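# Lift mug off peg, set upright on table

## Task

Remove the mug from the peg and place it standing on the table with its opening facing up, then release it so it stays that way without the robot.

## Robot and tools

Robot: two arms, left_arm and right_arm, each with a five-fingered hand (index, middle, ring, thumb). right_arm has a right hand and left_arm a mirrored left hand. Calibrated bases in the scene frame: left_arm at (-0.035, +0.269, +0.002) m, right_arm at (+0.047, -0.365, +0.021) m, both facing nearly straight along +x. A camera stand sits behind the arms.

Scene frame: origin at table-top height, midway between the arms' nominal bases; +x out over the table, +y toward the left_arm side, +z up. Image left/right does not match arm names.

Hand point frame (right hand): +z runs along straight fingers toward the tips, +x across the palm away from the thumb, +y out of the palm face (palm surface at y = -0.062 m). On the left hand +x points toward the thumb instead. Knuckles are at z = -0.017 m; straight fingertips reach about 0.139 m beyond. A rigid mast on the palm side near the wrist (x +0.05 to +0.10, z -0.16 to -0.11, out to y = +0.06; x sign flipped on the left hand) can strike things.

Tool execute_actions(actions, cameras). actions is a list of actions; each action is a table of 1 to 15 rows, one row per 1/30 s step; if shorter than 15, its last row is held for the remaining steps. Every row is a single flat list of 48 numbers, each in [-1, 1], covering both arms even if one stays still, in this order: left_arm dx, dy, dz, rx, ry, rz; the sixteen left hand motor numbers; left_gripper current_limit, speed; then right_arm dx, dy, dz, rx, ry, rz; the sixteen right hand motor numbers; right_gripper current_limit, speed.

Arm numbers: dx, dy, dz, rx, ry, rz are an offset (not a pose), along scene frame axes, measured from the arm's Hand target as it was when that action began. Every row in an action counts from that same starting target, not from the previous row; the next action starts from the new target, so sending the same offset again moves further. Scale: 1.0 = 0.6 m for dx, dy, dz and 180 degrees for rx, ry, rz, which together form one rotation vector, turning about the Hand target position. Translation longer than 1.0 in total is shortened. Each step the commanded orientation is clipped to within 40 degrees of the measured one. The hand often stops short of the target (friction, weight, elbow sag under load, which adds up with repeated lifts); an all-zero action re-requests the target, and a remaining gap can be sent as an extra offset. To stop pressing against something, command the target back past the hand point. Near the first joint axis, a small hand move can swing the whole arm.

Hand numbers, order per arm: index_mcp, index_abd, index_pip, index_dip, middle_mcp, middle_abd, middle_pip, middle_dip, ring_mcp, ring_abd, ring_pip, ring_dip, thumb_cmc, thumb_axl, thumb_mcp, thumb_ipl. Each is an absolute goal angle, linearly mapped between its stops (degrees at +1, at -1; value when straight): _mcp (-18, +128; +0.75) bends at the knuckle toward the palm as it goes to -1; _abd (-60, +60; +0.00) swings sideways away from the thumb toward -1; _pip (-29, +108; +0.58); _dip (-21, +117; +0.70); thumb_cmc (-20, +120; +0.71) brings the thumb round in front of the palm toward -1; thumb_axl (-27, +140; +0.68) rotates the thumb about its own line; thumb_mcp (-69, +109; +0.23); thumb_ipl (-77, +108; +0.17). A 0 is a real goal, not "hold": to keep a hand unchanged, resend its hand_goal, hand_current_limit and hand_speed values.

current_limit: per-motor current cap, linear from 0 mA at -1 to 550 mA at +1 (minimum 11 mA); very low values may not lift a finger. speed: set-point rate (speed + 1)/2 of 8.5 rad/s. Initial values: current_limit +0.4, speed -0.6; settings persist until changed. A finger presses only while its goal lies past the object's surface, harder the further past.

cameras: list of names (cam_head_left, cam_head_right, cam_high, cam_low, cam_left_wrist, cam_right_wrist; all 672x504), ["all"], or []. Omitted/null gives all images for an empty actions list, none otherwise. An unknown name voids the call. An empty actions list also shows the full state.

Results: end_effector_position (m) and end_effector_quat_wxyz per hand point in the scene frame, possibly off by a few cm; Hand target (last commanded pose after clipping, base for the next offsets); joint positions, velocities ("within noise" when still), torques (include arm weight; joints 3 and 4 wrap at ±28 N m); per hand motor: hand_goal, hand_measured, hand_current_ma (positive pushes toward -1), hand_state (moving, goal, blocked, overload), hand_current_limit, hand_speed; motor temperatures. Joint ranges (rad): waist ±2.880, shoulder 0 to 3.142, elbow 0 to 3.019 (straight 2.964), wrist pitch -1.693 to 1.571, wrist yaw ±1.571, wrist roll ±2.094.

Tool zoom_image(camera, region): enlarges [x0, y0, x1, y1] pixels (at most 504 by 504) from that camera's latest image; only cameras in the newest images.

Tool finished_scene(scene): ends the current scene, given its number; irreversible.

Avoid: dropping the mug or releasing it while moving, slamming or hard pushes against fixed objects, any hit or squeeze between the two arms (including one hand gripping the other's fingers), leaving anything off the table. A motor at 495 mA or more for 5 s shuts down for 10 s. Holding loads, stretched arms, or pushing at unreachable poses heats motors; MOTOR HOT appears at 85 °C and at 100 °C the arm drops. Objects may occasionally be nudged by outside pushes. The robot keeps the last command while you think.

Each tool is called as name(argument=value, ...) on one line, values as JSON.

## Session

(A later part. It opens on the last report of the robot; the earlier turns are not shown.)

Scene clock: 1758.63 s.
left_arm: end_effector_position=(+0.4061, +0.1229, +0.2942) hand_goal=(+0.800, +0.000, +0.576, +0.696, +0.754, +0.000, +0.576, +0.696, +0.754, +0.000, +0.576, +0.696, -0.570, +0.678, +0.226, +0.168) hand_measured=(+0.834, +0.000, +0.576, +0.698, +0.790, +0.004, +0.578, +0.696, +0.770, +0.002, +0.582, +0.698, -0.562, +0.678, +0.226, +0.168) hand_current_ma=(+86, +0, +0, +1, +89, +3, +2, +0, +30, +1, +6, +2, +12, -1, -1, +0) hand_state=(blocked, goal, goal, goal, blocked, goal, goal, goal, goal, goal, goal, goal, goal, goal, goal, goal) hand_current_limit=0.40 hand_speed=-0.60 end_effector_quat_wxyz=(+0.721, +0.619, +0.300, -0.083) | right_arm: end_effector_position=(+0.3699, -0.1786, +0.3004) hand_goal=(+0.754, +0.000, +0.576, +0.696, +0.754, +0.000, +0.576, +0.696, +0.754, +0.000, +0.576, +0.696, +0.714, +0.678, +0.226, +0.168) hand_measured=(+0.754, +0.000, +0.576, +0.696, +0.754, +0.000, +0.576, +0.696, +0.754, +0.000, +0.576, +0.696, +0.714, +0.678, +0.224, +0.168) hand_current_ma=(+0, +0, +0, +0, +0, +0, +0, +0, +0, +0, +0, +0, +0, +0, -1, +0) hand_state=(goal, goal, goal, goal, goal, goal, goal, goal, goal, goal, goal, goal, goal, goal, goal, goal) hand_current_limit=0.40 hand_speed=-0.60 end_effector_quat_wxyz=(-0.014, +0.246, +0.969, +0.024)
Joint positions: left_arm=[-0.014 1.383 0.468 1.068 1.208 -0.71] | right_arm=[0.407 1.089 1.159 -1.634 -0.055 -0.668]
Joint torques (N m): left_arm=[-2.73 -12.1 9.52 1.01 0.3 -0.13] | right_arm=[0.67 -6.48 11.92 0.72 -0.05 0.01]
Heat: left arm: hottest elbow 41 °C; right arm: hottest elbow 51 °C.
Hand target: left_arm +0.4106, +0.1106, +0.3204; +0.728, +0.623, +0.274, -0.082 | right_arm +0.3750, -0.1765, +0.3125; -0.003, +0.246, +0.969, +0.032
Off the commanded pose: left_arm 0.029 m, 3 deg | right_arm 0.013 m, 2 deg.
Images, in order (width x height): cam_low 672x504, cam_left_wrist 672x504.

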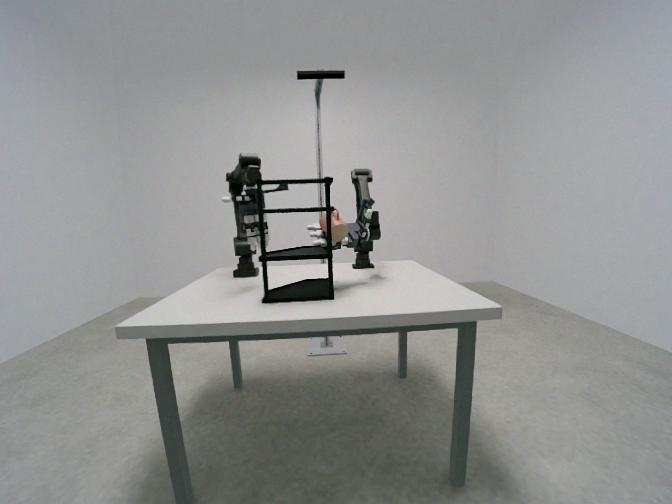

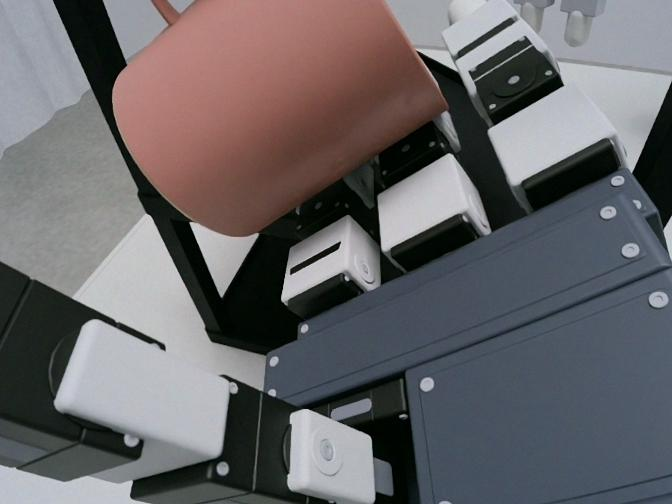

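execute_actions(actions=[[[0.006,0.0,0.025,0,0,0,0.76,0,0.576,0.696,0.72,0,0.576,0.696,0.754,0,0.576,0.696,-0.571,0.678,0.226,0.168,0.4,-0.6,0,0,0,0,0,0,0.754,0,0.576,0.696,0.754,0,0.576,0.696,0.754,0,0.576,0.696,0.714,0.678,0.226,0.168,0.4,-0.6]],[[0.0,-0.06,0.01,0,0,0,0.76,0,0.576,0.696,0.72,0,0.576,0.696,0.754,0,0.576,0.696,-0.571,0.678,0.226,0.168,0.4,-0.6,0,0,0,0,0,0,0.754,0,0.576,0.696,0.754,0,0.576,0.696,0.754,0,0.576,0.696,0.714,0.678,0.226,0.168,0.4,-0.6]]], cameras=["cam_left_wrist","cam_low","cam_head_left"])

zoom_image(camera="cam_low", region=[290, 190, 390, 265])

zoom_image(camera="cam_head_left", region=[280, 200, 460, 335])

Scene clock: 1779.47 s.
left_arm: end_effector_position=(+0.4103, +0.1189, +0.3001) hand_goal=(+0.760, +0.000, +0.576, +0.696, +0.720, +0.000, +0.576, +0.696, +0.754, +0.000, +0.576, +0.696, -0.570, +0.678, +0.226, +0.168) hand_measured=(+0.868, +0.000, +0.576, +0.698, +0.864, +0.012, +0.574, +0.696, +0.770, +0.002, +0.582, +0.698, -0.562, +0.678, +0.226, +0.168) hand_current_ma=(+385, +0, +0, +1, +385, +17, -1, +0, +30, +1, +6, +2, +12, -1, -1, +0) hand_state=(blocked, goal, goal, goal, blocked, goal, goal, goal, goal, goal, goal, goal, goal, goal, goal, goal) hand_current_limit=0.40 hand_speed=-0.60 end_effector_quat_wxyz=(+0.716, +0.610, +0.330, -0.075) | right_arm: end_effector_position=(+0.3699, -0.1786, +0.3004) hand_goal=(+0.754, +0.000, +0.576, +0.696, +0.754, +0.000, +0.576, +0.696, +0.754, +0.000, +0.576, +0.696, +0.714, +0.678, +0.226, +0.168) hand_measured=(+0.754, +0.000, +0.576, +0.696, +0.754, +0.000, +0.576, +0.696, +0.754, +0.000, +0.576, +0.696, +0.714, +0.678, +0.224, +0.168) hand_current_ma=(+0, +0, +0, +0, +0, +0, +0, +0, +0, +0, +0, +0, +0, +0, -1, +0) hand_state=(goal, goal, goal, goal, goal, goal, goal, goal, goal, goal, goal, goal, goal, goal, goal, goal) hand_current_limit=0.40 hand_speed=-0.60 end_effector_quat_wxyz=(-0.014, +0.246, +0.969, +0.024)
Joint positions: left_arm=[-0.045 1.315 0.471 0.932 1.126 -0.678] | right_arm=[0.407 1.089 1.159 -1.634 -0.055 -0.668]
Joint torques (N m): left_arm=[-7.71 -10.64 12.52 1.46 -0.25 -0.06] | right_arm=[0.67 -7 12.1 0.75 -0.05 0.03]
Heat: left arm: hottest elbow 43 °C; right arm: hottest elbow 51 °C.
Hand target: left_arm +0.4142, +0.0744, +0.3412; +0.728, +0.623, +0.275, -0.083 | right_arm +0.3750, -0.1765, +0.3125; -0.003, +0.246, +0.969, +0.032
Off the commanded pose: left_arm 0.061 m, 7 deg | right_arm 0.013 m, 2 deg.
Images, in order (width x height): cam_head_left 672x504, cam_low 672x504, cam_left_wrist 672x504.

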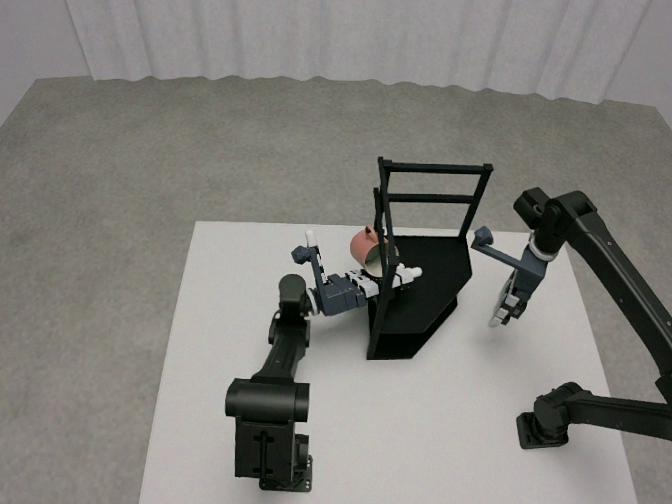

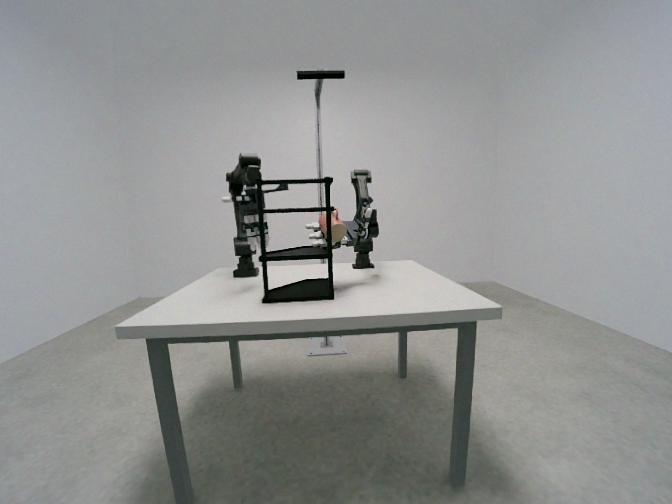

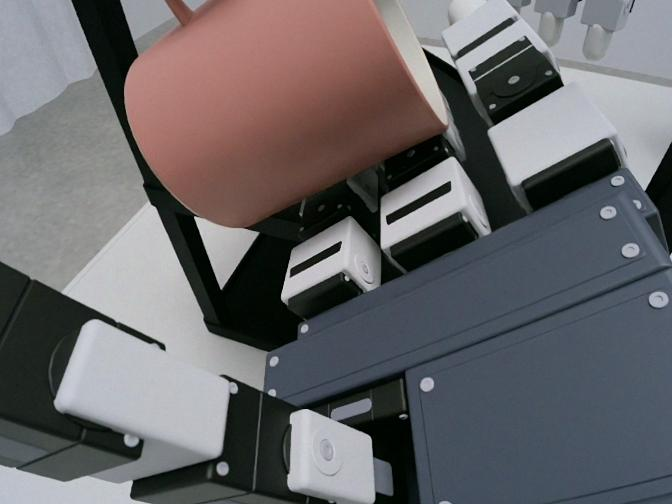

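Scaled by 5.040 from the camera's 672x504 image, which has a finer 960x720 frame.

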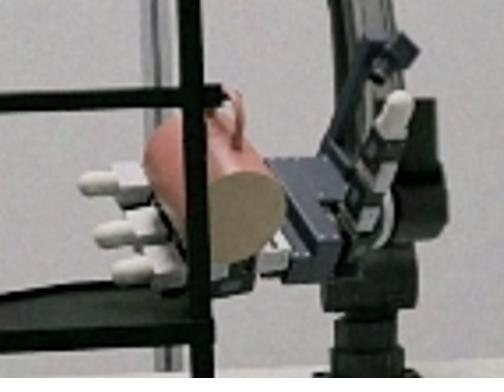

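Scaled by 2.800 from the camera's 672x504 image, which has a finer 960x720 frame.

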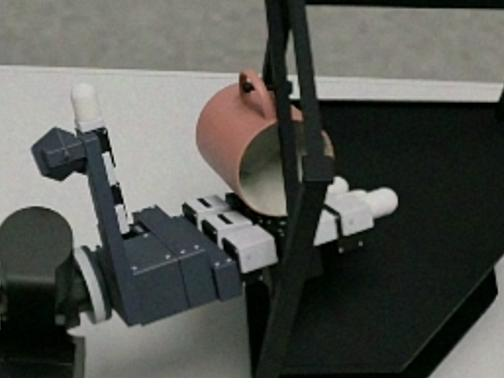

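execute_actions(actions=[[[0.0,0.06,0.0,0,0,0,0.76,0,0.0,0.3,0.72,0,0.0,0.3,0.754,0,0.576,0.696,-0.571,0.678,0.1,0.0,0.4,-0.75,0,0,0,0,0,0,0.754,0,0.576,0.696,0.754,0,0.576,0.696,0.754,0,0.576,0.696,0.714,0.678,0.226,0.168,0.4,-0.6]]], cameras=["cam_left_wrist","cam_low","cam_head_left"])

zoom_image(camera="cam_low", region=[290, 190, 390, 265])

zoom_image(camera="cam_head_left", region=[280, 200, 460, 335])

Scene clock: 1856.83 s.
left_arm: end_effector_position=(+0.4012, +0.1078, +0.3020) hand_goal=(+0.760, +0.000, +0.000, +0.300, +0.720, +0.000, +0.000, +0.300, +0.754, +0.000, +0.576, +0.696, -0.570, +0.678, +0.100, +0.000) hand_measured=(+0.776, +0.002, +0.006, +0.304, +0.810, +0.008, +0.028, +0.302, +0.770, +0.002, +0.582, +0.698, -0.562, +0.678, +0.100, +0.002) hand_current_ma=(+32, +1, +9, +3, +308, +8, +59, +3, +29, +1, +6, +2, +12, -1, +1, +2) hand_state=(goal, goal, goal, goal, blocked, goal, blocked, goal, goal, goal, goal, goal, goal, goal, goal, goal) hand_current_limit=0.40 hand_speed=-0.75 end_effector_quat_wxyz=(+0.709, +0.624, +0.306, -0.118) | right_arm: end_effector_position=(+0.3699, -0.1786, +0.3004) hand_goal=(+0.754, +0.000, +0.576, +0.696, +0.754, +0.000, +0.576, +0.696, +0.754, +0.000, +0.576, +0.696, +0.714, +0.678, +0.226, +0.168) hand_measured=(+0.754, +0.000, +0.576, +0.696, +0.754, +0.000, +0.576, +0.696, +0.754, +0.000, +0.576, +0.696, +0.714, +0.678, +0.224, +0.168) hand_current_ma=(+0, +0, +0, +0, +0, +0, +0, +0, +0, +0, +0, +0, +0, +0, -1, +0) hand_state=(goal, goal, goal, goal, goal, goal, goal, goal, goal, goal, goal, goal, goal, goal, goal, goal) hand_current_limit=0.40 hand_speed=-0.60 end_effector_quat_wxyz=(-0.014, +0.246, +0.969, +0.024)
Joint positions: left_arm=[-0.042 1.317 0.482 0.937 1.228 -0.716] | right_arm=[0.407 1.089 1.159 -1.634 -0.055 -0.668]
Joint torques (N m): left_arm=[0.03 -10.29 11.45 2.37 -0.49 -0.02] | right_arm=[0.91 -7.36 11.88 0.81 0.01 0.05]
Motor temperatures (°C): left_arm=[31 34 53 27 29 26] | right_arm=[30 30 52 28 28 27]
Heat: left arm: hottest elbow 53 °C; right arm: hottest elbow 52 °C.
Hand target: left_arm +0.4141, +0.1104, +0.3414; +0.728, +0.623, +0.274, -0.083 | right_arm +0.3750, -0.1765, +0.3125; -0.003, +0.246, +0.969, +0.032
Off the commanded pose: left_arm 0.041 m, 6 deg | right_arm 0.013 m, 2 deg.
Images, in order (width x height): cam_head_left 672x504, cam_low 672x504, cam_left_wrist 672x504.

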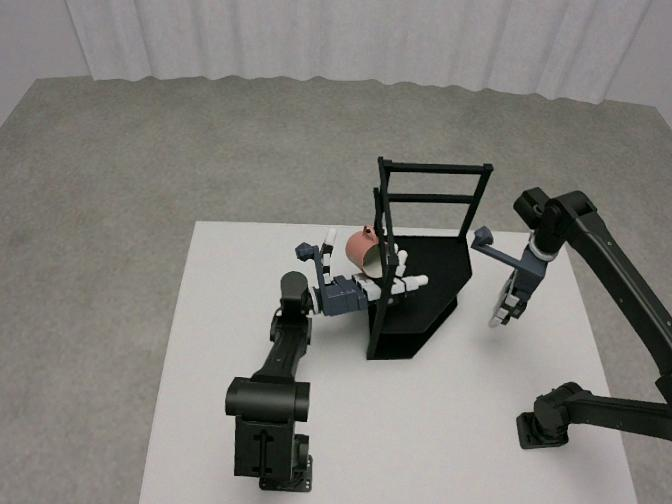

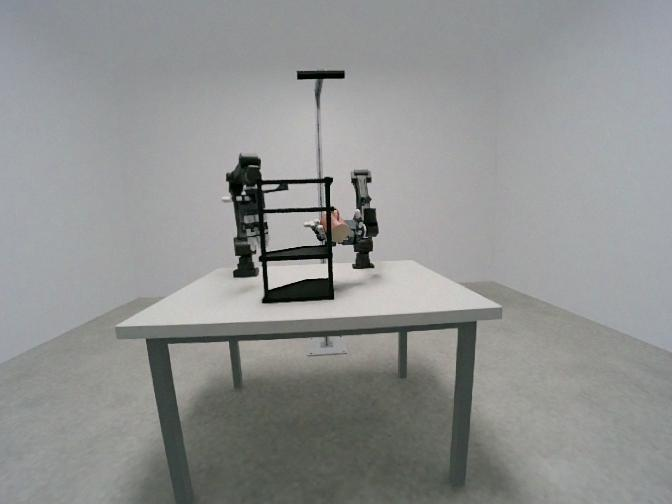

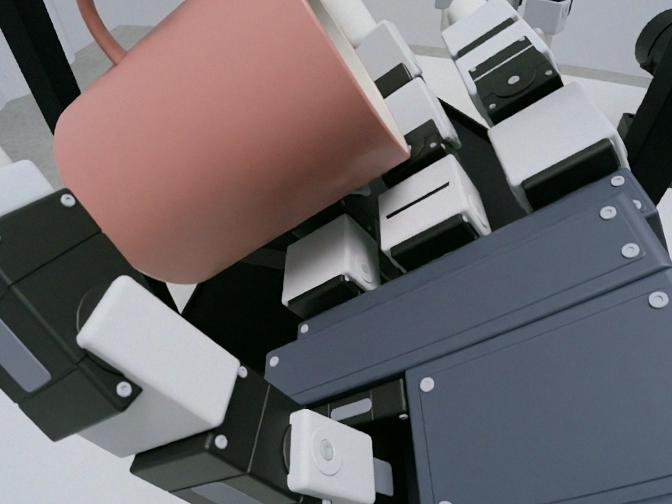

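Scaled by 5.040 from the camera's 672x504 image, which has a finer 960x720 frame.

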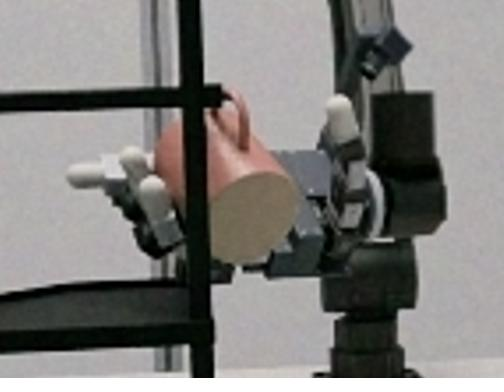

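Scaled by 2.800 from the camera's 672x504 image, which has a finer 960x720 frame.

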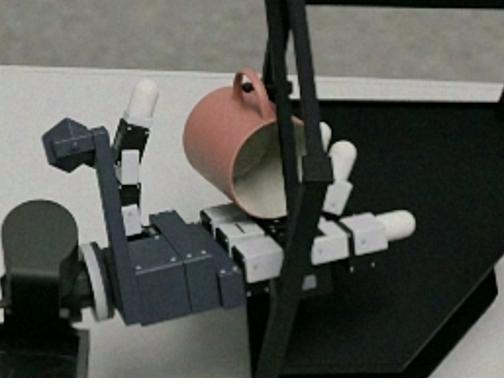

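execute_actions(actions=[[[0.02,-0.075,-0.01,0,0,0,0.80,0,0.0,0.3,0.78,0,0.0,0.3,0.754,0,0.576,0.696,-0.571,0.678,0.1,0.0,0.4,-0.75,0,0,0,0,0,0,0.754,0,0.576,0.696,0.754,0,0.576,0.696,0.754,0,0.576,0.696,0.714,0.678,0.226,0.168,0.4,-0.6]]], cameras=["cam_left_wrist","cam_low","cam_head_left"])

zoom_image(camera="cam_low", region=[290, 190, 390, 265])

zoom_image(camera="cam_head_left", region=[280, 200, 460, 335])

Scene clock: 1869.83 s.
left_arm: end_effector_position=(+0.4127, +0.0680, +0.3109) hand_goal=(+0.800, +0.000, +0.000, +0.300, +0.780, +0.000, +0.000, +0.300, +0.754, +0.000, +0.576, +0.696, -0.570, +0.678, +0.100, +0.000) hand_measured=(+0.806, +0.002, +0.006, +0.304, +0.806, +0.004, +0.006, +0.302, +0.768, +0.002, +0.582, +0.698, -0.562, +0.678, +0.100, +0.002) hand_current_ma=(+7, +1, +8, +3, +55, +4, +7, +3, +27, +1, +6, +2, +12, -1, +1, +2) hand_state=(goal, goal, goal, goal, blocked, goal, goal, goal, goal, goal, goal, goal, goal, goal, goal, goal) hand_current_limit=0.40 hand_speed=-0.75 end_effector_quat_wxyz=(+0.717, +0.624, +0.293, -0.102) | right_arm: end_effector_position=(+0.3699, -0.1786, +0.3004) hand_goal=(+0.754, +0.000, +0.576, +0.696, +0.754, +0.000, +0.576, +0.696, +0.754, +0.000, +0.576, +0.696, +0.714, +0.678, +0.226, +0.168) hand_measured=(+0.754, +0.000, +0.576, +0.696, +0.754, +0.000, +0.576, +0.696, +0.754, +0.000, +0.576, +0.696, +0.714, +0.678, +0.224, +0.168) hand_current_ma=(+0, +0, +0, +0, +0, +0, +0, +0, +0, +0, +0, +0, +0, +0, -1, +0) hand_state=(goal, goal, goal, goal, goal, goal, goal, goal, goal, goal, goal, goal, goal, goal, goal, goal) hand_current_limit=0.40 hand_speed=-0.60 end_effector_quat_wxyz=(-0.014, +0.246, +0.969, +0.024)
Joint positions: left_arm=[-0.161 1.357 0.53 0.937 1.101 -0.679] | right_arm=[0.407 1.089 1.159 -1.634 -0.055 -0.668]
Joint torques (N m): left_arm=[-0.62 -10.17 11.14 1.4 -0.33 0.11] | right_arm=[1.67 -7.18 12.01 0.84 -0.04 0.04]
Heat: left arm: hottest elbow 54 °C; right arm: hottest elbow 52 °C.
Hand target: left_arm +0.4262, +0.0654, +0.3353; +0.728, +0.623, +0.274, -0.083 | right_arm +0.3750, -0.1765, +0.3125; -0.003, +0.246, +0.969, +0.032
Off the commanded pose: left_arm 0.028 m, 3 deg | right_arm 0.013 m, 2 deg.
Images, in order (width x height): cam_head_left 672x504, cam_low 672x504, cam_left_wrist 672x504.

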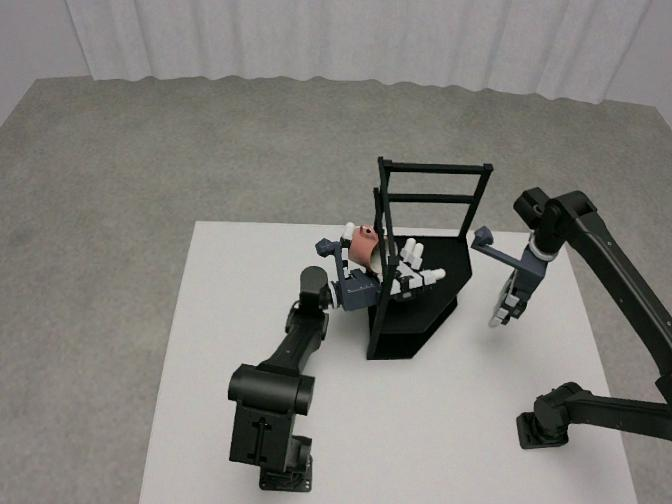

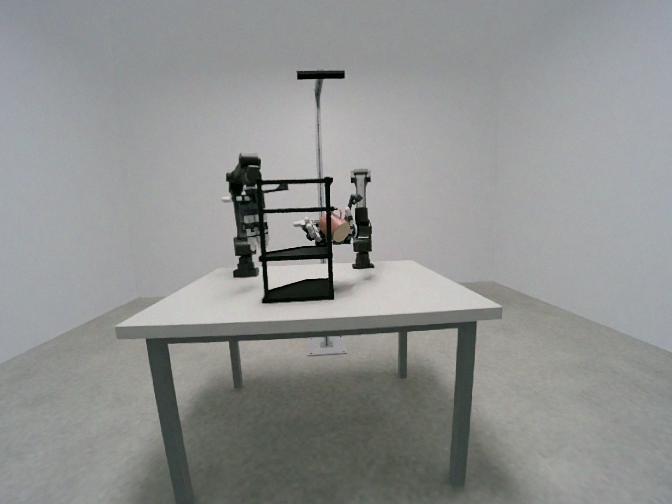

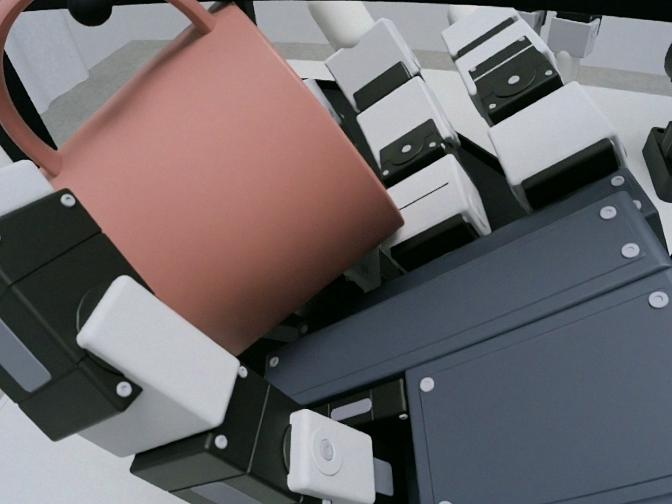

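Scaled by 5.040 from the camera's 672x504 image, which has a finer 960x720 frame.

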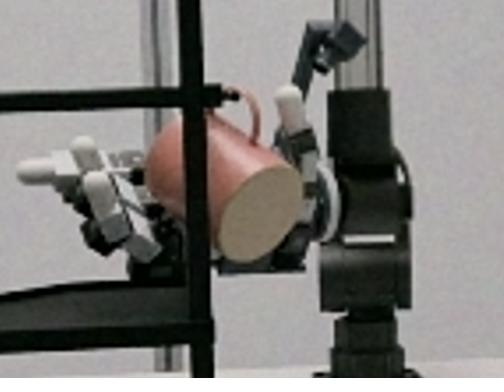

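Scaled by 2.800 from the camera's 672x504 image, which has a finer 960x720 frame.

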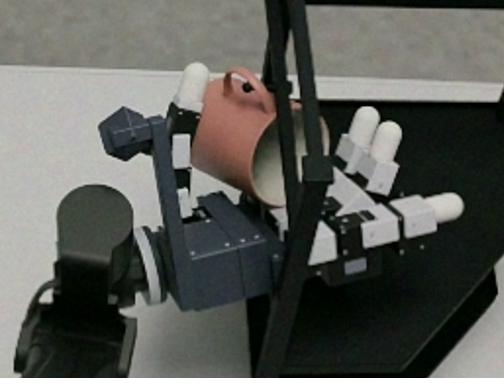

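execute_actions(actions=[[[0.0,0.0,-0.02,0,0,0,0.70,0,-0.3,0.1,0.70,0,-0.3,0.1,0.754,0,0.576,0.696,-0.571,0.678,0.0,-0.2,0.4,-0.75,0,0,0,0,0,0,0.754,0,0.576,0.696,0.754,0,0.576,0.696,0.754,0,0.576,0.696,0.714,0.678,0.226,0.168,0.4,-0.6]],[[0.0,0.0,0,0,0,0,0.548,0,-0.55,0.0,0.548,0,-0.55,0.0,0.754,0,0.576,0.696,-0.571,0.678,-0.1,-0.4,0.4,-0.75,0,0,0,0,0,0,0.754,0,0.576,0.696,0.754,0,0.576,0.696,0.754,0,0.576,0.696,0.714,0.678,0.226,0.168,0.4,-0.6]]], cameras=["cam_left_wrist","cam_low","cam_head_left"])

zoom_image(camera="cam_low", region=[290, 190, 390, 265])

zoom_image(camera="cam_head_left", region=[280, 200, 460, 335])

Scene clock: 1888.47 s.
left_arm: end_effector_position=(+0.4176, +0.0680, +0.3035) hand_goal=(+0.548, +0.000, -0.550, +0.000, +0.548, +0.000, -0.550, +0.000, +0.754, +0.000, +0.576, +0.696, -0.570, +0.678, -0.100, -0.400) hand_measured=(+0.684, +0.002, -0.328, +0.052, +0.720, +0.002, -0.298, +0.066, +0.768, +0.002, +0.582, +0.698, -0.562, +0.686, +0.004, -0.232) hand_current_ma=(+385, +2, +385, +139, +385, +1, +385, +191, +27, +1, +6, +2, +13, +14, +385, +385) hand_state=(blocked, goal, blocked, blocked, blocked, goal, blocked, blocked, goal, goal, goal, goal, goal, goal, blocked, blocked) hand_current_limit=0.40 hand_speed=-0.75 end_effector_quat_wxyz=(+0.717, +0.624, +0.294, -0.096) | right_arm: end_effector_position=(+0.3699, -0.1786, +0.3004) hand_goal=(+0.754, +0.000, +0.576, +0.696, +0.754, +0.000, +0.576, +0.696, +0.754, +0.000, +0.576, +0.696, +0.714, +0.678, +0.226, +0.168) hand_measured=(+0.754, +0.000, +0.576, +0.696, +0.754, +0.000, +0.576, +0.696, +0.754, +0.000, +0.576, +0.696, +0.714, +0.678, +0.224, +0.168) hand_current_ma=(+0, +0, +0, +0, +0, +0, +0, +0, +0, +0, +0, +0, +0, +0, -1, +0) hand_state=(goal, goal, goal, goal, goal, goal, goal, goal, goal, goal, goal, goal, goal, goal, goal, goal) hand_current_limit=0.40 hand_speed=-0.60 end_effector_quat_wxyz=(-0.014, +0.246, +0.969, +0.024)
Joint positions: left_arm=[-0.161 1.387 0.534 0.956 1.093 -0.665] | right_arm=[0.407 1.089 1.159 -1.634 -0.055 -0.668]
Joint torques (N m): left_arm=[-0.79 -10.75 9.69 2.14 0.01 0.05] | right_arm=[0.67 -6.83 12.22 0.59 -0.04 0.1]
Heat: left arm: hottest elbow 54 °C; right arm: hottest elbow 52 °C.
Hand target: left_arm +0.4262, +0.0655, +0.3232; +0.728, +0.623, +0.275, -0.083 | right_arm +0.3750, -0.1765, +0.3125; -0.003, +0.246, +0.969, +0.032
Off the commanded pose: left_arm 0.022 m, 3 deg | right_arm 0.013 m, 2 deg.
Images, in order (width x height): cam_head_left 672x504, cam_low 672x504, cam_left_wrist 672x504.

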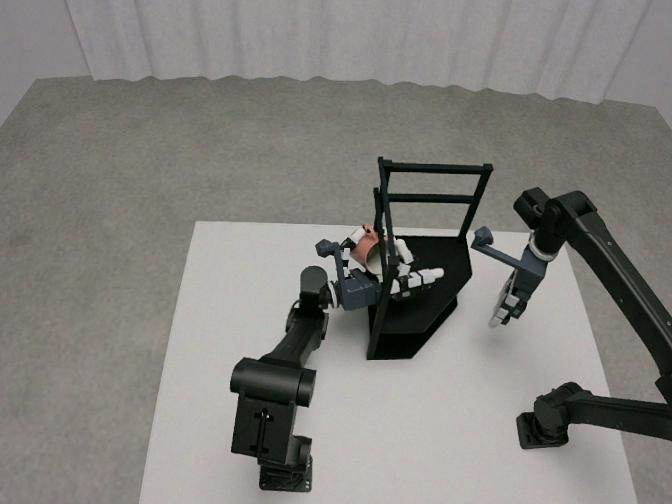

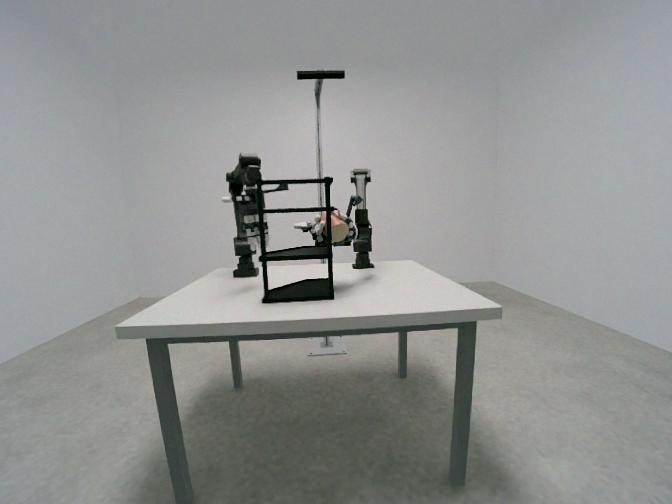

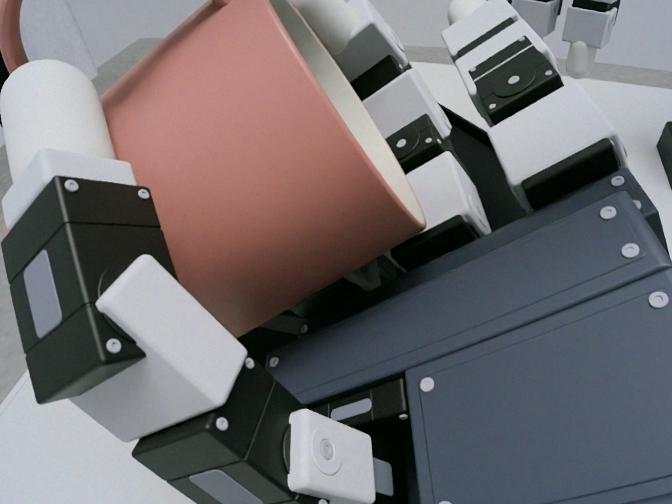

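Scaled by 5.040 from the camera's 672x504 image, which has a finer 960x720 frame.

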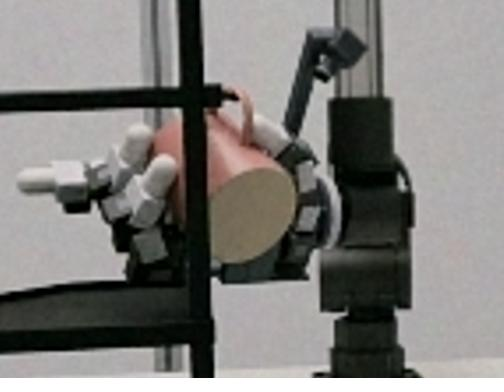

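Scaled by 2.800 from the camera's 672x504 image, which has a finer 960x720 frame.

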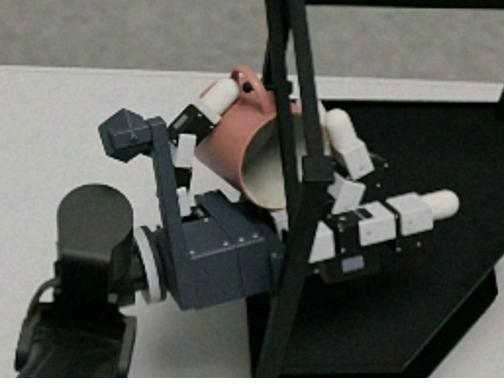

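execute_actions(actions=[[[0.0,0.0,0.012,0,0,0,0.548,0,-0.55,0.0,0.548,0,-0.55,0.0,0.754,0,0.576,0.696,-0.571,0.678,-0.1,-0.4,0.4,-0.75,0,0,0,0,0,0,0.754,0,0.576,0.696,0.754,0,0.576,0.696,0.754,0,0.576,0.696,0.714,0.678,0.226,0.168,0.4,-0.6]],[[0.0,0.07,0.005,0,0,0,0.548,0,-0.55,0.0,0.548,0,-0.55,0.0,0.754,0,0.576,0.696,-0.571,0.678,-0.1,-0.4,0.4,-0.75,0,0,0,0,0,0,0.754,0,0.576,0.696,0.754,0,0.576,0.696,0.754,0,0.576,0.696,0.714,0.678,0.226,0.168,0.4,-0.6]]], cameras=["cam_left_wrist","cam_low","cam_head_left"])

zoom_image(camera="cam_low", region=[290, 190, 390, 265])

zoom_image(camera="cam_head_left", region=[280, 200, 460, 335])

Scene clock: 1900.47 s.
left_arm: end_effector_position=(+0.4109, +0.0826, +0.3065) hand_goal=(+0.548, +0.000, -0.550, +0.000, +0.548, +0.000, -0.550, +0.000, +0.754, +0.000, +0.576, +0.696, -0.570, +0.678, -0.100, -0.400) hand_measured=(+0.682, +0.006, -0.346, +0.044, +0.746, -0.008, -0.328, +0.034, +0.768, +0.002, +0.582, +0.698, -0.590, +0.682, +0.004, -0.254) hand_current_ma=(+385, +6, +385, +108, +385, -10, +385, +75, +26, +1, +6, +2, -37, +4, +385, +385) hand_state=(blocked, goal, blocked, blocked, blocked, goal, blocked, blocked, goal, goal, goal, goal, goal, goal, blocked, blocked) hand_current_limit=0.40 hand_speed=-0.75 end_effector_quat_wxyz=(+0.711, +0.636, +0.274, -0.119) | right_arm: end_effector_position=(+0.3699, -0.1786, +0.3004) hand_goal=(+0.754, +0.000, +0.576, +0.696, +0.754, +0.000, +0.576, +0.696, +0.754, +0.000, +0.576, +0.696, +0.714, +0.678, +0.226, +0.168) hand_measured=(+0.754, +0.000, +0.576, +0.696, +0.754, +0.000, +0.576, +0.696, +0.754, +0.000, +0.576, +0.696, +0.714, +0.678, +0.224, +0.168) hand_current_ma=(+0, +0, +0, +0, +0, +0, +0, +0, +0, +0, +0, +0, +0, +0, -1, +0) hand_state=(goal, goal, goal, goal, goal, goal, goal, goal, goal, goal, goal, goal, goal, goal, goal, goal) hand_current_limit=0.40 hand_speed=-0.60 end_effector_quat_wxyz=(-0.014, +0.246, +0.969, +0.024)
Joint positions: left_arm=[-0.096 1.379 0.537 0.962 1.225 -0.684] | right_arm=[0.407 1.089 1.159 -1.634 -0.055 -0.668]
Joint torques (N m): left_arm=[3.6 -12.4 8.99 2.35 -0.82 -0.17] | right_arm=[0.85 -7.3 12.05 0.59 -0.02 0.1]
Heat: left arm: hottest elbow 54 °C; right arm: hottest elbow 52 °C.
Hand target: left_arm +0.4261, +0.1074, +0.3334; +0.728, +0.623, +0.274, -0.083 | right_arm +0.3750, -0.1765, +0.3125; -0.003, +0.246, +0.969, +0.032
Off the commanded pose: left_arm 0.040 m, 5 deg | right_arm 0.013 m, 2 deg.
Images, in order (width x height): cam_head_left 672x504, cam_low 672x504, cam_left_wrist 672x504.

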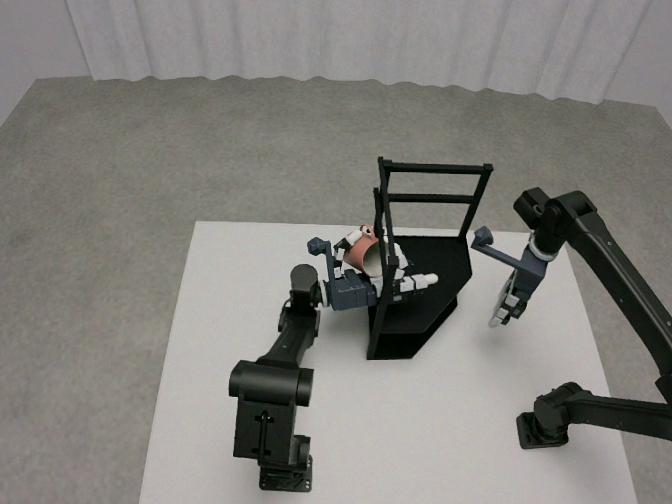

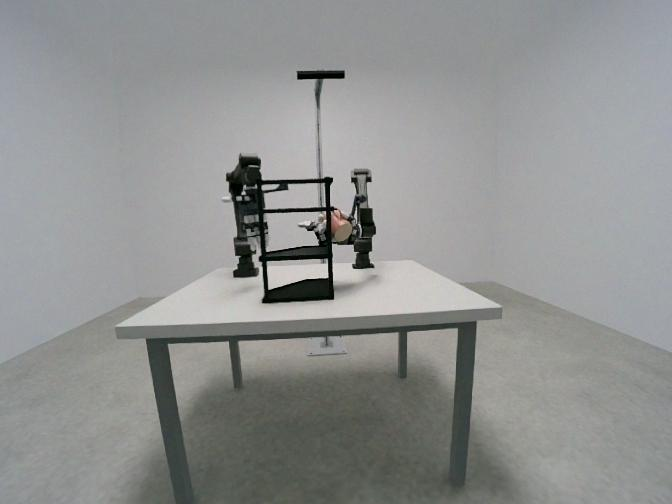

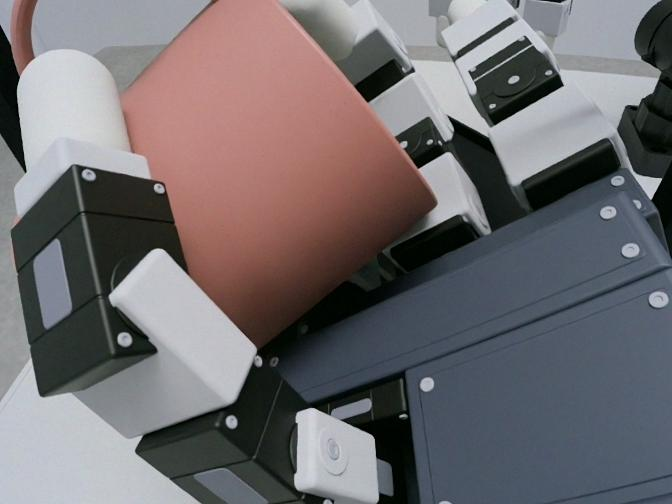

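Scaled by 5.040 from the camera's 672x504 image, which has a finer 960x720 frame.

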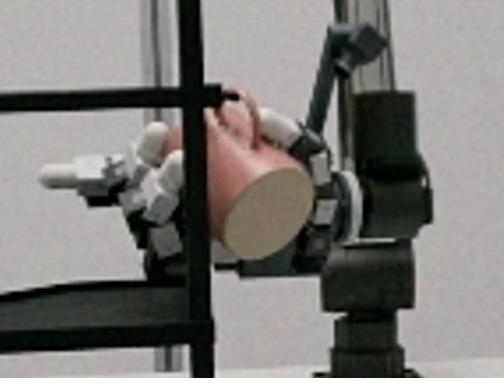

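Scaled by 2.800 from the camera's 672x504 image, which has a finer 960x720 frame.

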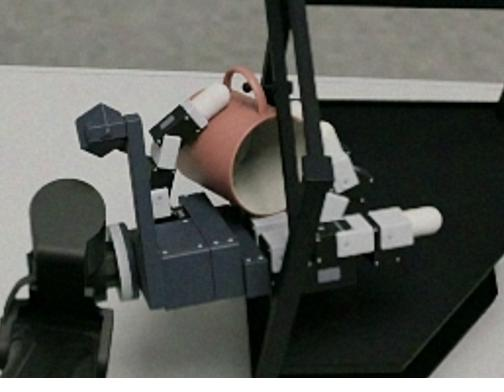

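execute_actions(actions=[[[0.0,0.04,-0.003,0,0,0,0.548,0,-0.55,0.0,0.548,0,-0.55,0.0,0.754,0,0.576,0.696,-0.571,0.678,-0.1,-0.4,0.4,-0.75,0,0,0,0,0,0,0.754,0,0.576,0.696,0.754,0,0.576,0.696,0.754,0,0.576,0.696,0.714,0.678,0.226,0.168,0.4,-0.6]]], cameras=["cam_left_wrist","cam_low","cam_head_left"])

zoom_image(camera="cam_low", region=[290, 190, 390, 265])

zoom_image(camera="cam_head_left", region=[280, 200, 460, 335])

Scene clock: 1917.87 s.
left_arm: end_effector_position=(+0.4260, +0.1348, +0.3067) hand_goal=(+0.548, +0.000, -0.550, +0.000, +0.548, +0.000, -0.550, +0.000, +0.754, +0.000, +0.576, +0.696, -0.570, +0.678, -0.100, -0.400) hand_measured=(+0.678, +0.006, -0.362, +0.040, +0.754, -0.016, -0.396, +0.030, +0.768, +0.002, +0.582, +0.698, -0.544, +0.692, +0.026, -0.302) hand_current_ma=(+385, +6, +385, +98, +385, -24, +385, +64, +26, +1, +6, +2, +54, +31, +385, +385) hand_state=(blocked, goal, blocked, blocked, blocked, goal, blocked, blocked, goal, goal, goal, goal, blocked, goal, blocked, blocked) hand_current_limit=0.40 hand_speed=-0.75 end_effector_quat_wxyz=(+0.716, +0.616, +0.310, -0.110) | right_arm: end_effector_position=(+0.3699, -0.1786, +0.3004) hand_goal=(+0.754, +0.000, +0.576, +0.696, +0.754, +0.000, +0.576, +0.696, +0.754, +0.000, +0.576, +0.696, +0.714, +0.678, +0.226, +0.168) hand_measured=(+0.754, +0.000, +0.576, +0.696, +0.754, +0.000, +0.576, +0.696, +0.754, +0.000, +0.576, +0.696, +0.714, +0.678, +0.224, +0.168) hand_current_ma=(+0, +0, +0, +0, +0, +0, +0, +0, +0, +0, +0, +0, +0, +0, -1, +0) hand_state=(goal, goal, goal, goal, goal, goal, goal, goal, goal, goal, goal, goal, goal, goal, goal, goal) hand_current_limit=0.40 hand_speed=-0.60 end_effector_quat_wxyz=(-0.014, +0.246, +0.969, +0.024)
Joint positions: left_arm=[0.03 1.386 0.537 1.015 1.276 -0.777] | right_arm=[0.407 1.089 1.159 -1.634 -0.055 -0.668]
Joint torques (N m): left_arm=[-1.26 -11.05 8.58 2.54 -0.11 0.21] | right_arm=[0.67 -7.53 11.97 0.61 -0.06 0.11]
Heat: left arm: hottest elbow 51 °C; right arm: hottest elbow 52 °C.
Hand target: left_arm +0.4261, +0.1316, +0.3317; +0.728, +0.623, +0.275, -0.083 | right_arm +0.3750, -0.1765, +0.3125; -0.003, +0.246, +0.969, +0.032
Off the commanded pose: left_arm 0.025 m, 5 deg | right_arm 0.013 m, 2 deg.
Images, in order (width x height): cam_head_left 672x504, cam_low 672x504, cam_left_wrist 672x504.

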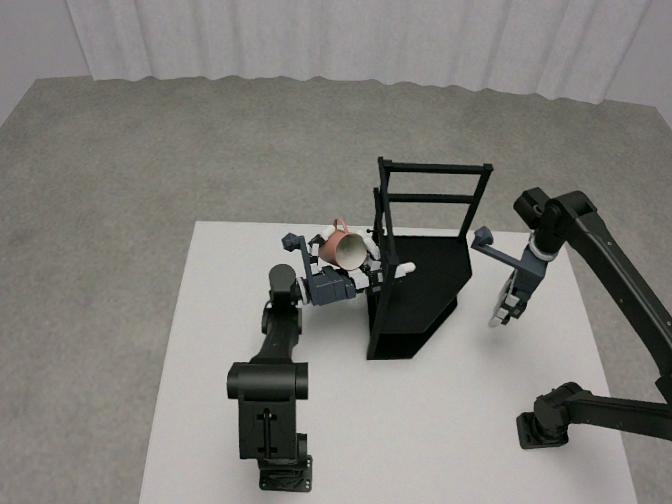

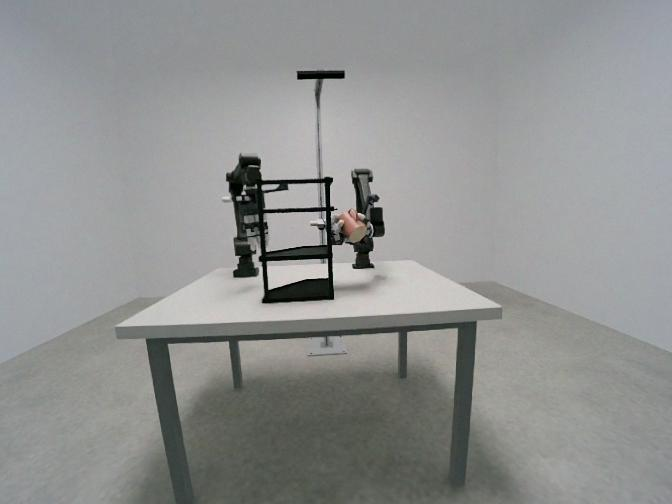

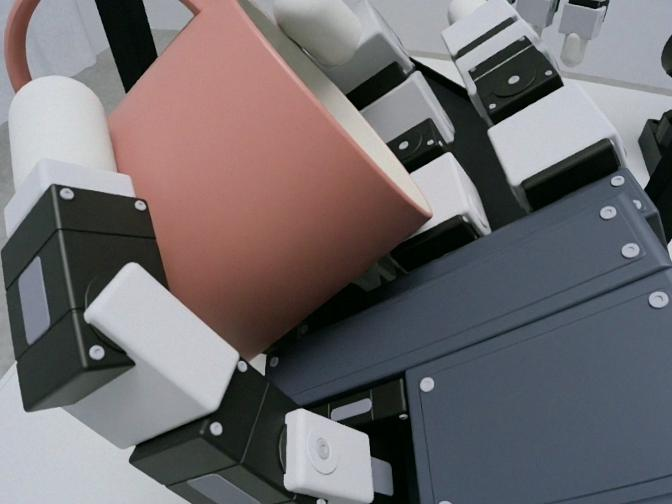

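Scaled by 5.040 from the camera's 672x504 image, which has a finer 960x720 frame.

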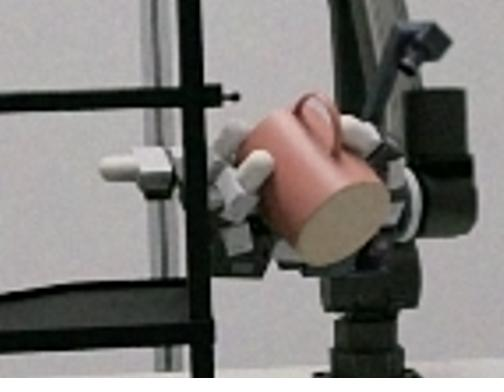

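Scaled by 2.800 from the camera's 672x504 image, which has a finer 960x720 frame.

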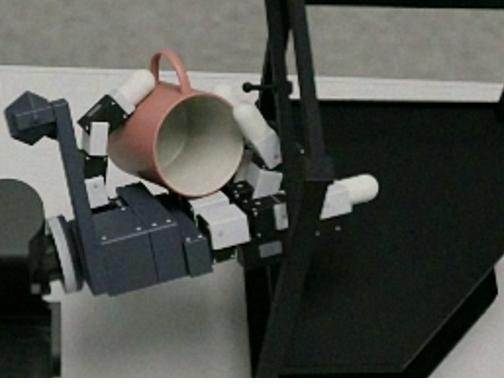

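execute_actions(actions=[[[0.0,0.075,0.01,0,0,0,0.548,0,-0.55,0.0,0.548,0,-0.55,0.0,0.754,0,0.576,0.696,-0.571,0.678,-0.1,-0.4,0.4,-0.75,0,0,0,0,0,0,0.754,0,0.576,0.696,0.754,0,0.576,0.696,0.754,0,0.576,0.696,0.714,0.678,0.226,0.168,0.4,-0.6]],[[0.0,0.075,0.0,-0.025,0.0702,0.0135,0.548,0,-0.55,0.0,0.548,0,-0.55,0.0,0.754,0,0.576,0.696,-0.571,0.678,-0.1,-0.4,0.4,-0.75,0,0,0,0,0,0,0.754,0,0.576,0.696,0.754,0,0.576,0.696,0.754,0,0.576,0.696,0.714,0.678,0.226,0.168,0.4,-0.6]],[[-0.02,0.06,0.0,-0.025,0.0702,0.0135,0.548,0,-0.55,0.0,0.548,0,-0.55,0.0,0.754,0,0.576,0.696,-0.571,0.678,-0.1,-0.4,0.4,-0.75,0,0,0,0,0,0,0.754,0,0.576,0.696,0.754,0,0.576,0.696,0.754,0,0.576,0.696,0.714,0.678,0.226,0.168,0.4,-0.6]]], cameras=["cam_left_wrist","cam_low","cam_head_left"])

Scene clock: 2086.53 s.
left_arm: end_effector_position=(+0.4146, +0.2558, +0.3211) hand_goal=(+0.548, +0.000, -0.550, +0.000, +0.548, +0.000, -0.550, +0.000, +0.754, +0.000, +0.576, +0.696, -0.570, +0.678, -0.100, -0.400) hand_measured=(+0.674, +0.006, -0.364, +0.040, +0.752, -0.016, -0.402, +0.030, +0.766, +0.002, +0.580, +0.698, -0.542, +0.692, +0.036, -0.318) hand_current_ma=(+385, +7, +385, +98, +385, -24, +385, +67, +20, +1, +6, +2, +62, +32, +385, +372) hand_state=(blocked, goal, blocked, blocked, blocked, goal, blocked, blocked, goal, goal, goal, goal, blocked, goal, blocked, blocked) hand_current_limit=0.40 hand_speed=-0.75 end_effector_quat_wxyz=(+0.683, +0.509, +0.473, -0.226) | right_arm: end_effector_position=(+0.3699, -0.1786, +0.3004) hand_goal=(+0.754, +0.000, +0.576, +0.696, +0.754, +0.000, +0.576, +0.696, +0.754, +0.000, +0.576, +0.696, +0.714, +0.678, +0.226, +0.168) hand_measured=(+0.754, +0.000, +0.576, +0.696, +0.754, +0.000, +0.576, +0.696, +0.754, +0.000, +0.576, +0.696, +0.714, +0.678, +0.224, +0.168) hand_current_ma=(+0, +0, +0, +0, +0, +0, +0, +0, +0, +0, +0, +0, +0, +0, -1, +0) hand_state=(goal, goal, goal, goal, goal, goal, goal, goal, goal, goal, goal, goal, goal, goal, goal, goal) hand_current_limit=0.40 hand_speed=-0.60 end_effector_quat_wxyz=(-0.014, +0.246, +0.969, +0.024)
Joint positions: left_arm=[0.355 1.231 0.529 1.107 1.482 -1.471] | right_arm=[0.407 1.089 1.159 -1.634 -0.055 -0.668]
Joint torques (N m): left_arm=[-0.44 -8.94 7.76 2.25 -0.59 0.28] | right_arm=[0.85 -7.12 12.08 0.59 -0.04 0.04]
Motor temperatures (°C): left_arm=[29 35 45 28 28 27] | right_arm=[30 30 52 28 28 27]
Heat: left arm: hottest elbow 45 °C; right arm: hottest elbow 52 °C.
Hand target: left_arm +0.4142, +0.2574, +0.3376; +0.699, +0.520, +0.445, -0.207 | right_arm +0.3750, -0.1765, +0.3125; -0.003, +0.246, +0.969, +0.032
Off the commanded pose: left_arm 0.017 m, 4 deg | right_arm 0.013 m, 2 deg.
Images, in order (width x height): cam_head_left 672x504, cam_low 672x504, cam_left_wrist 672x504.

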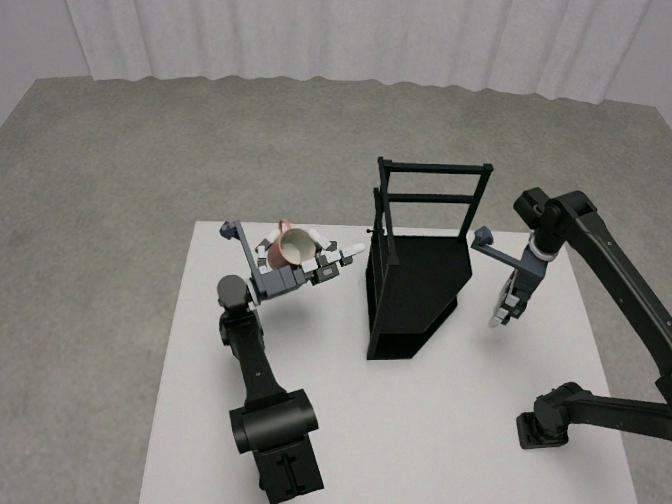

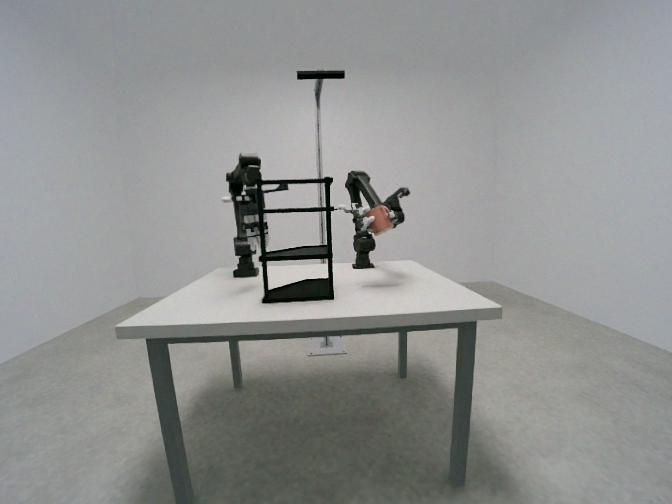

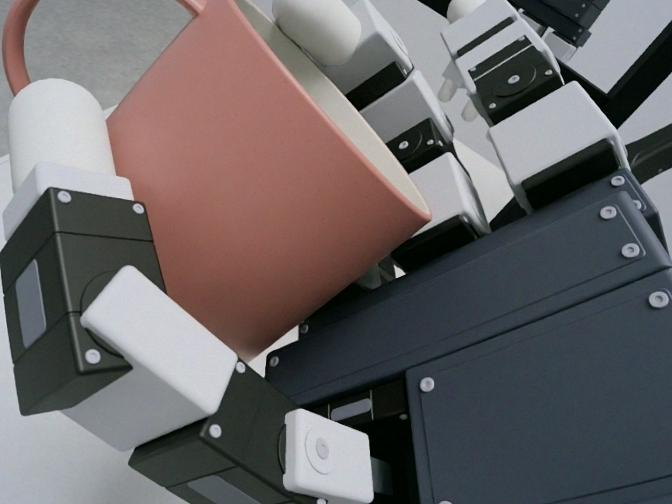

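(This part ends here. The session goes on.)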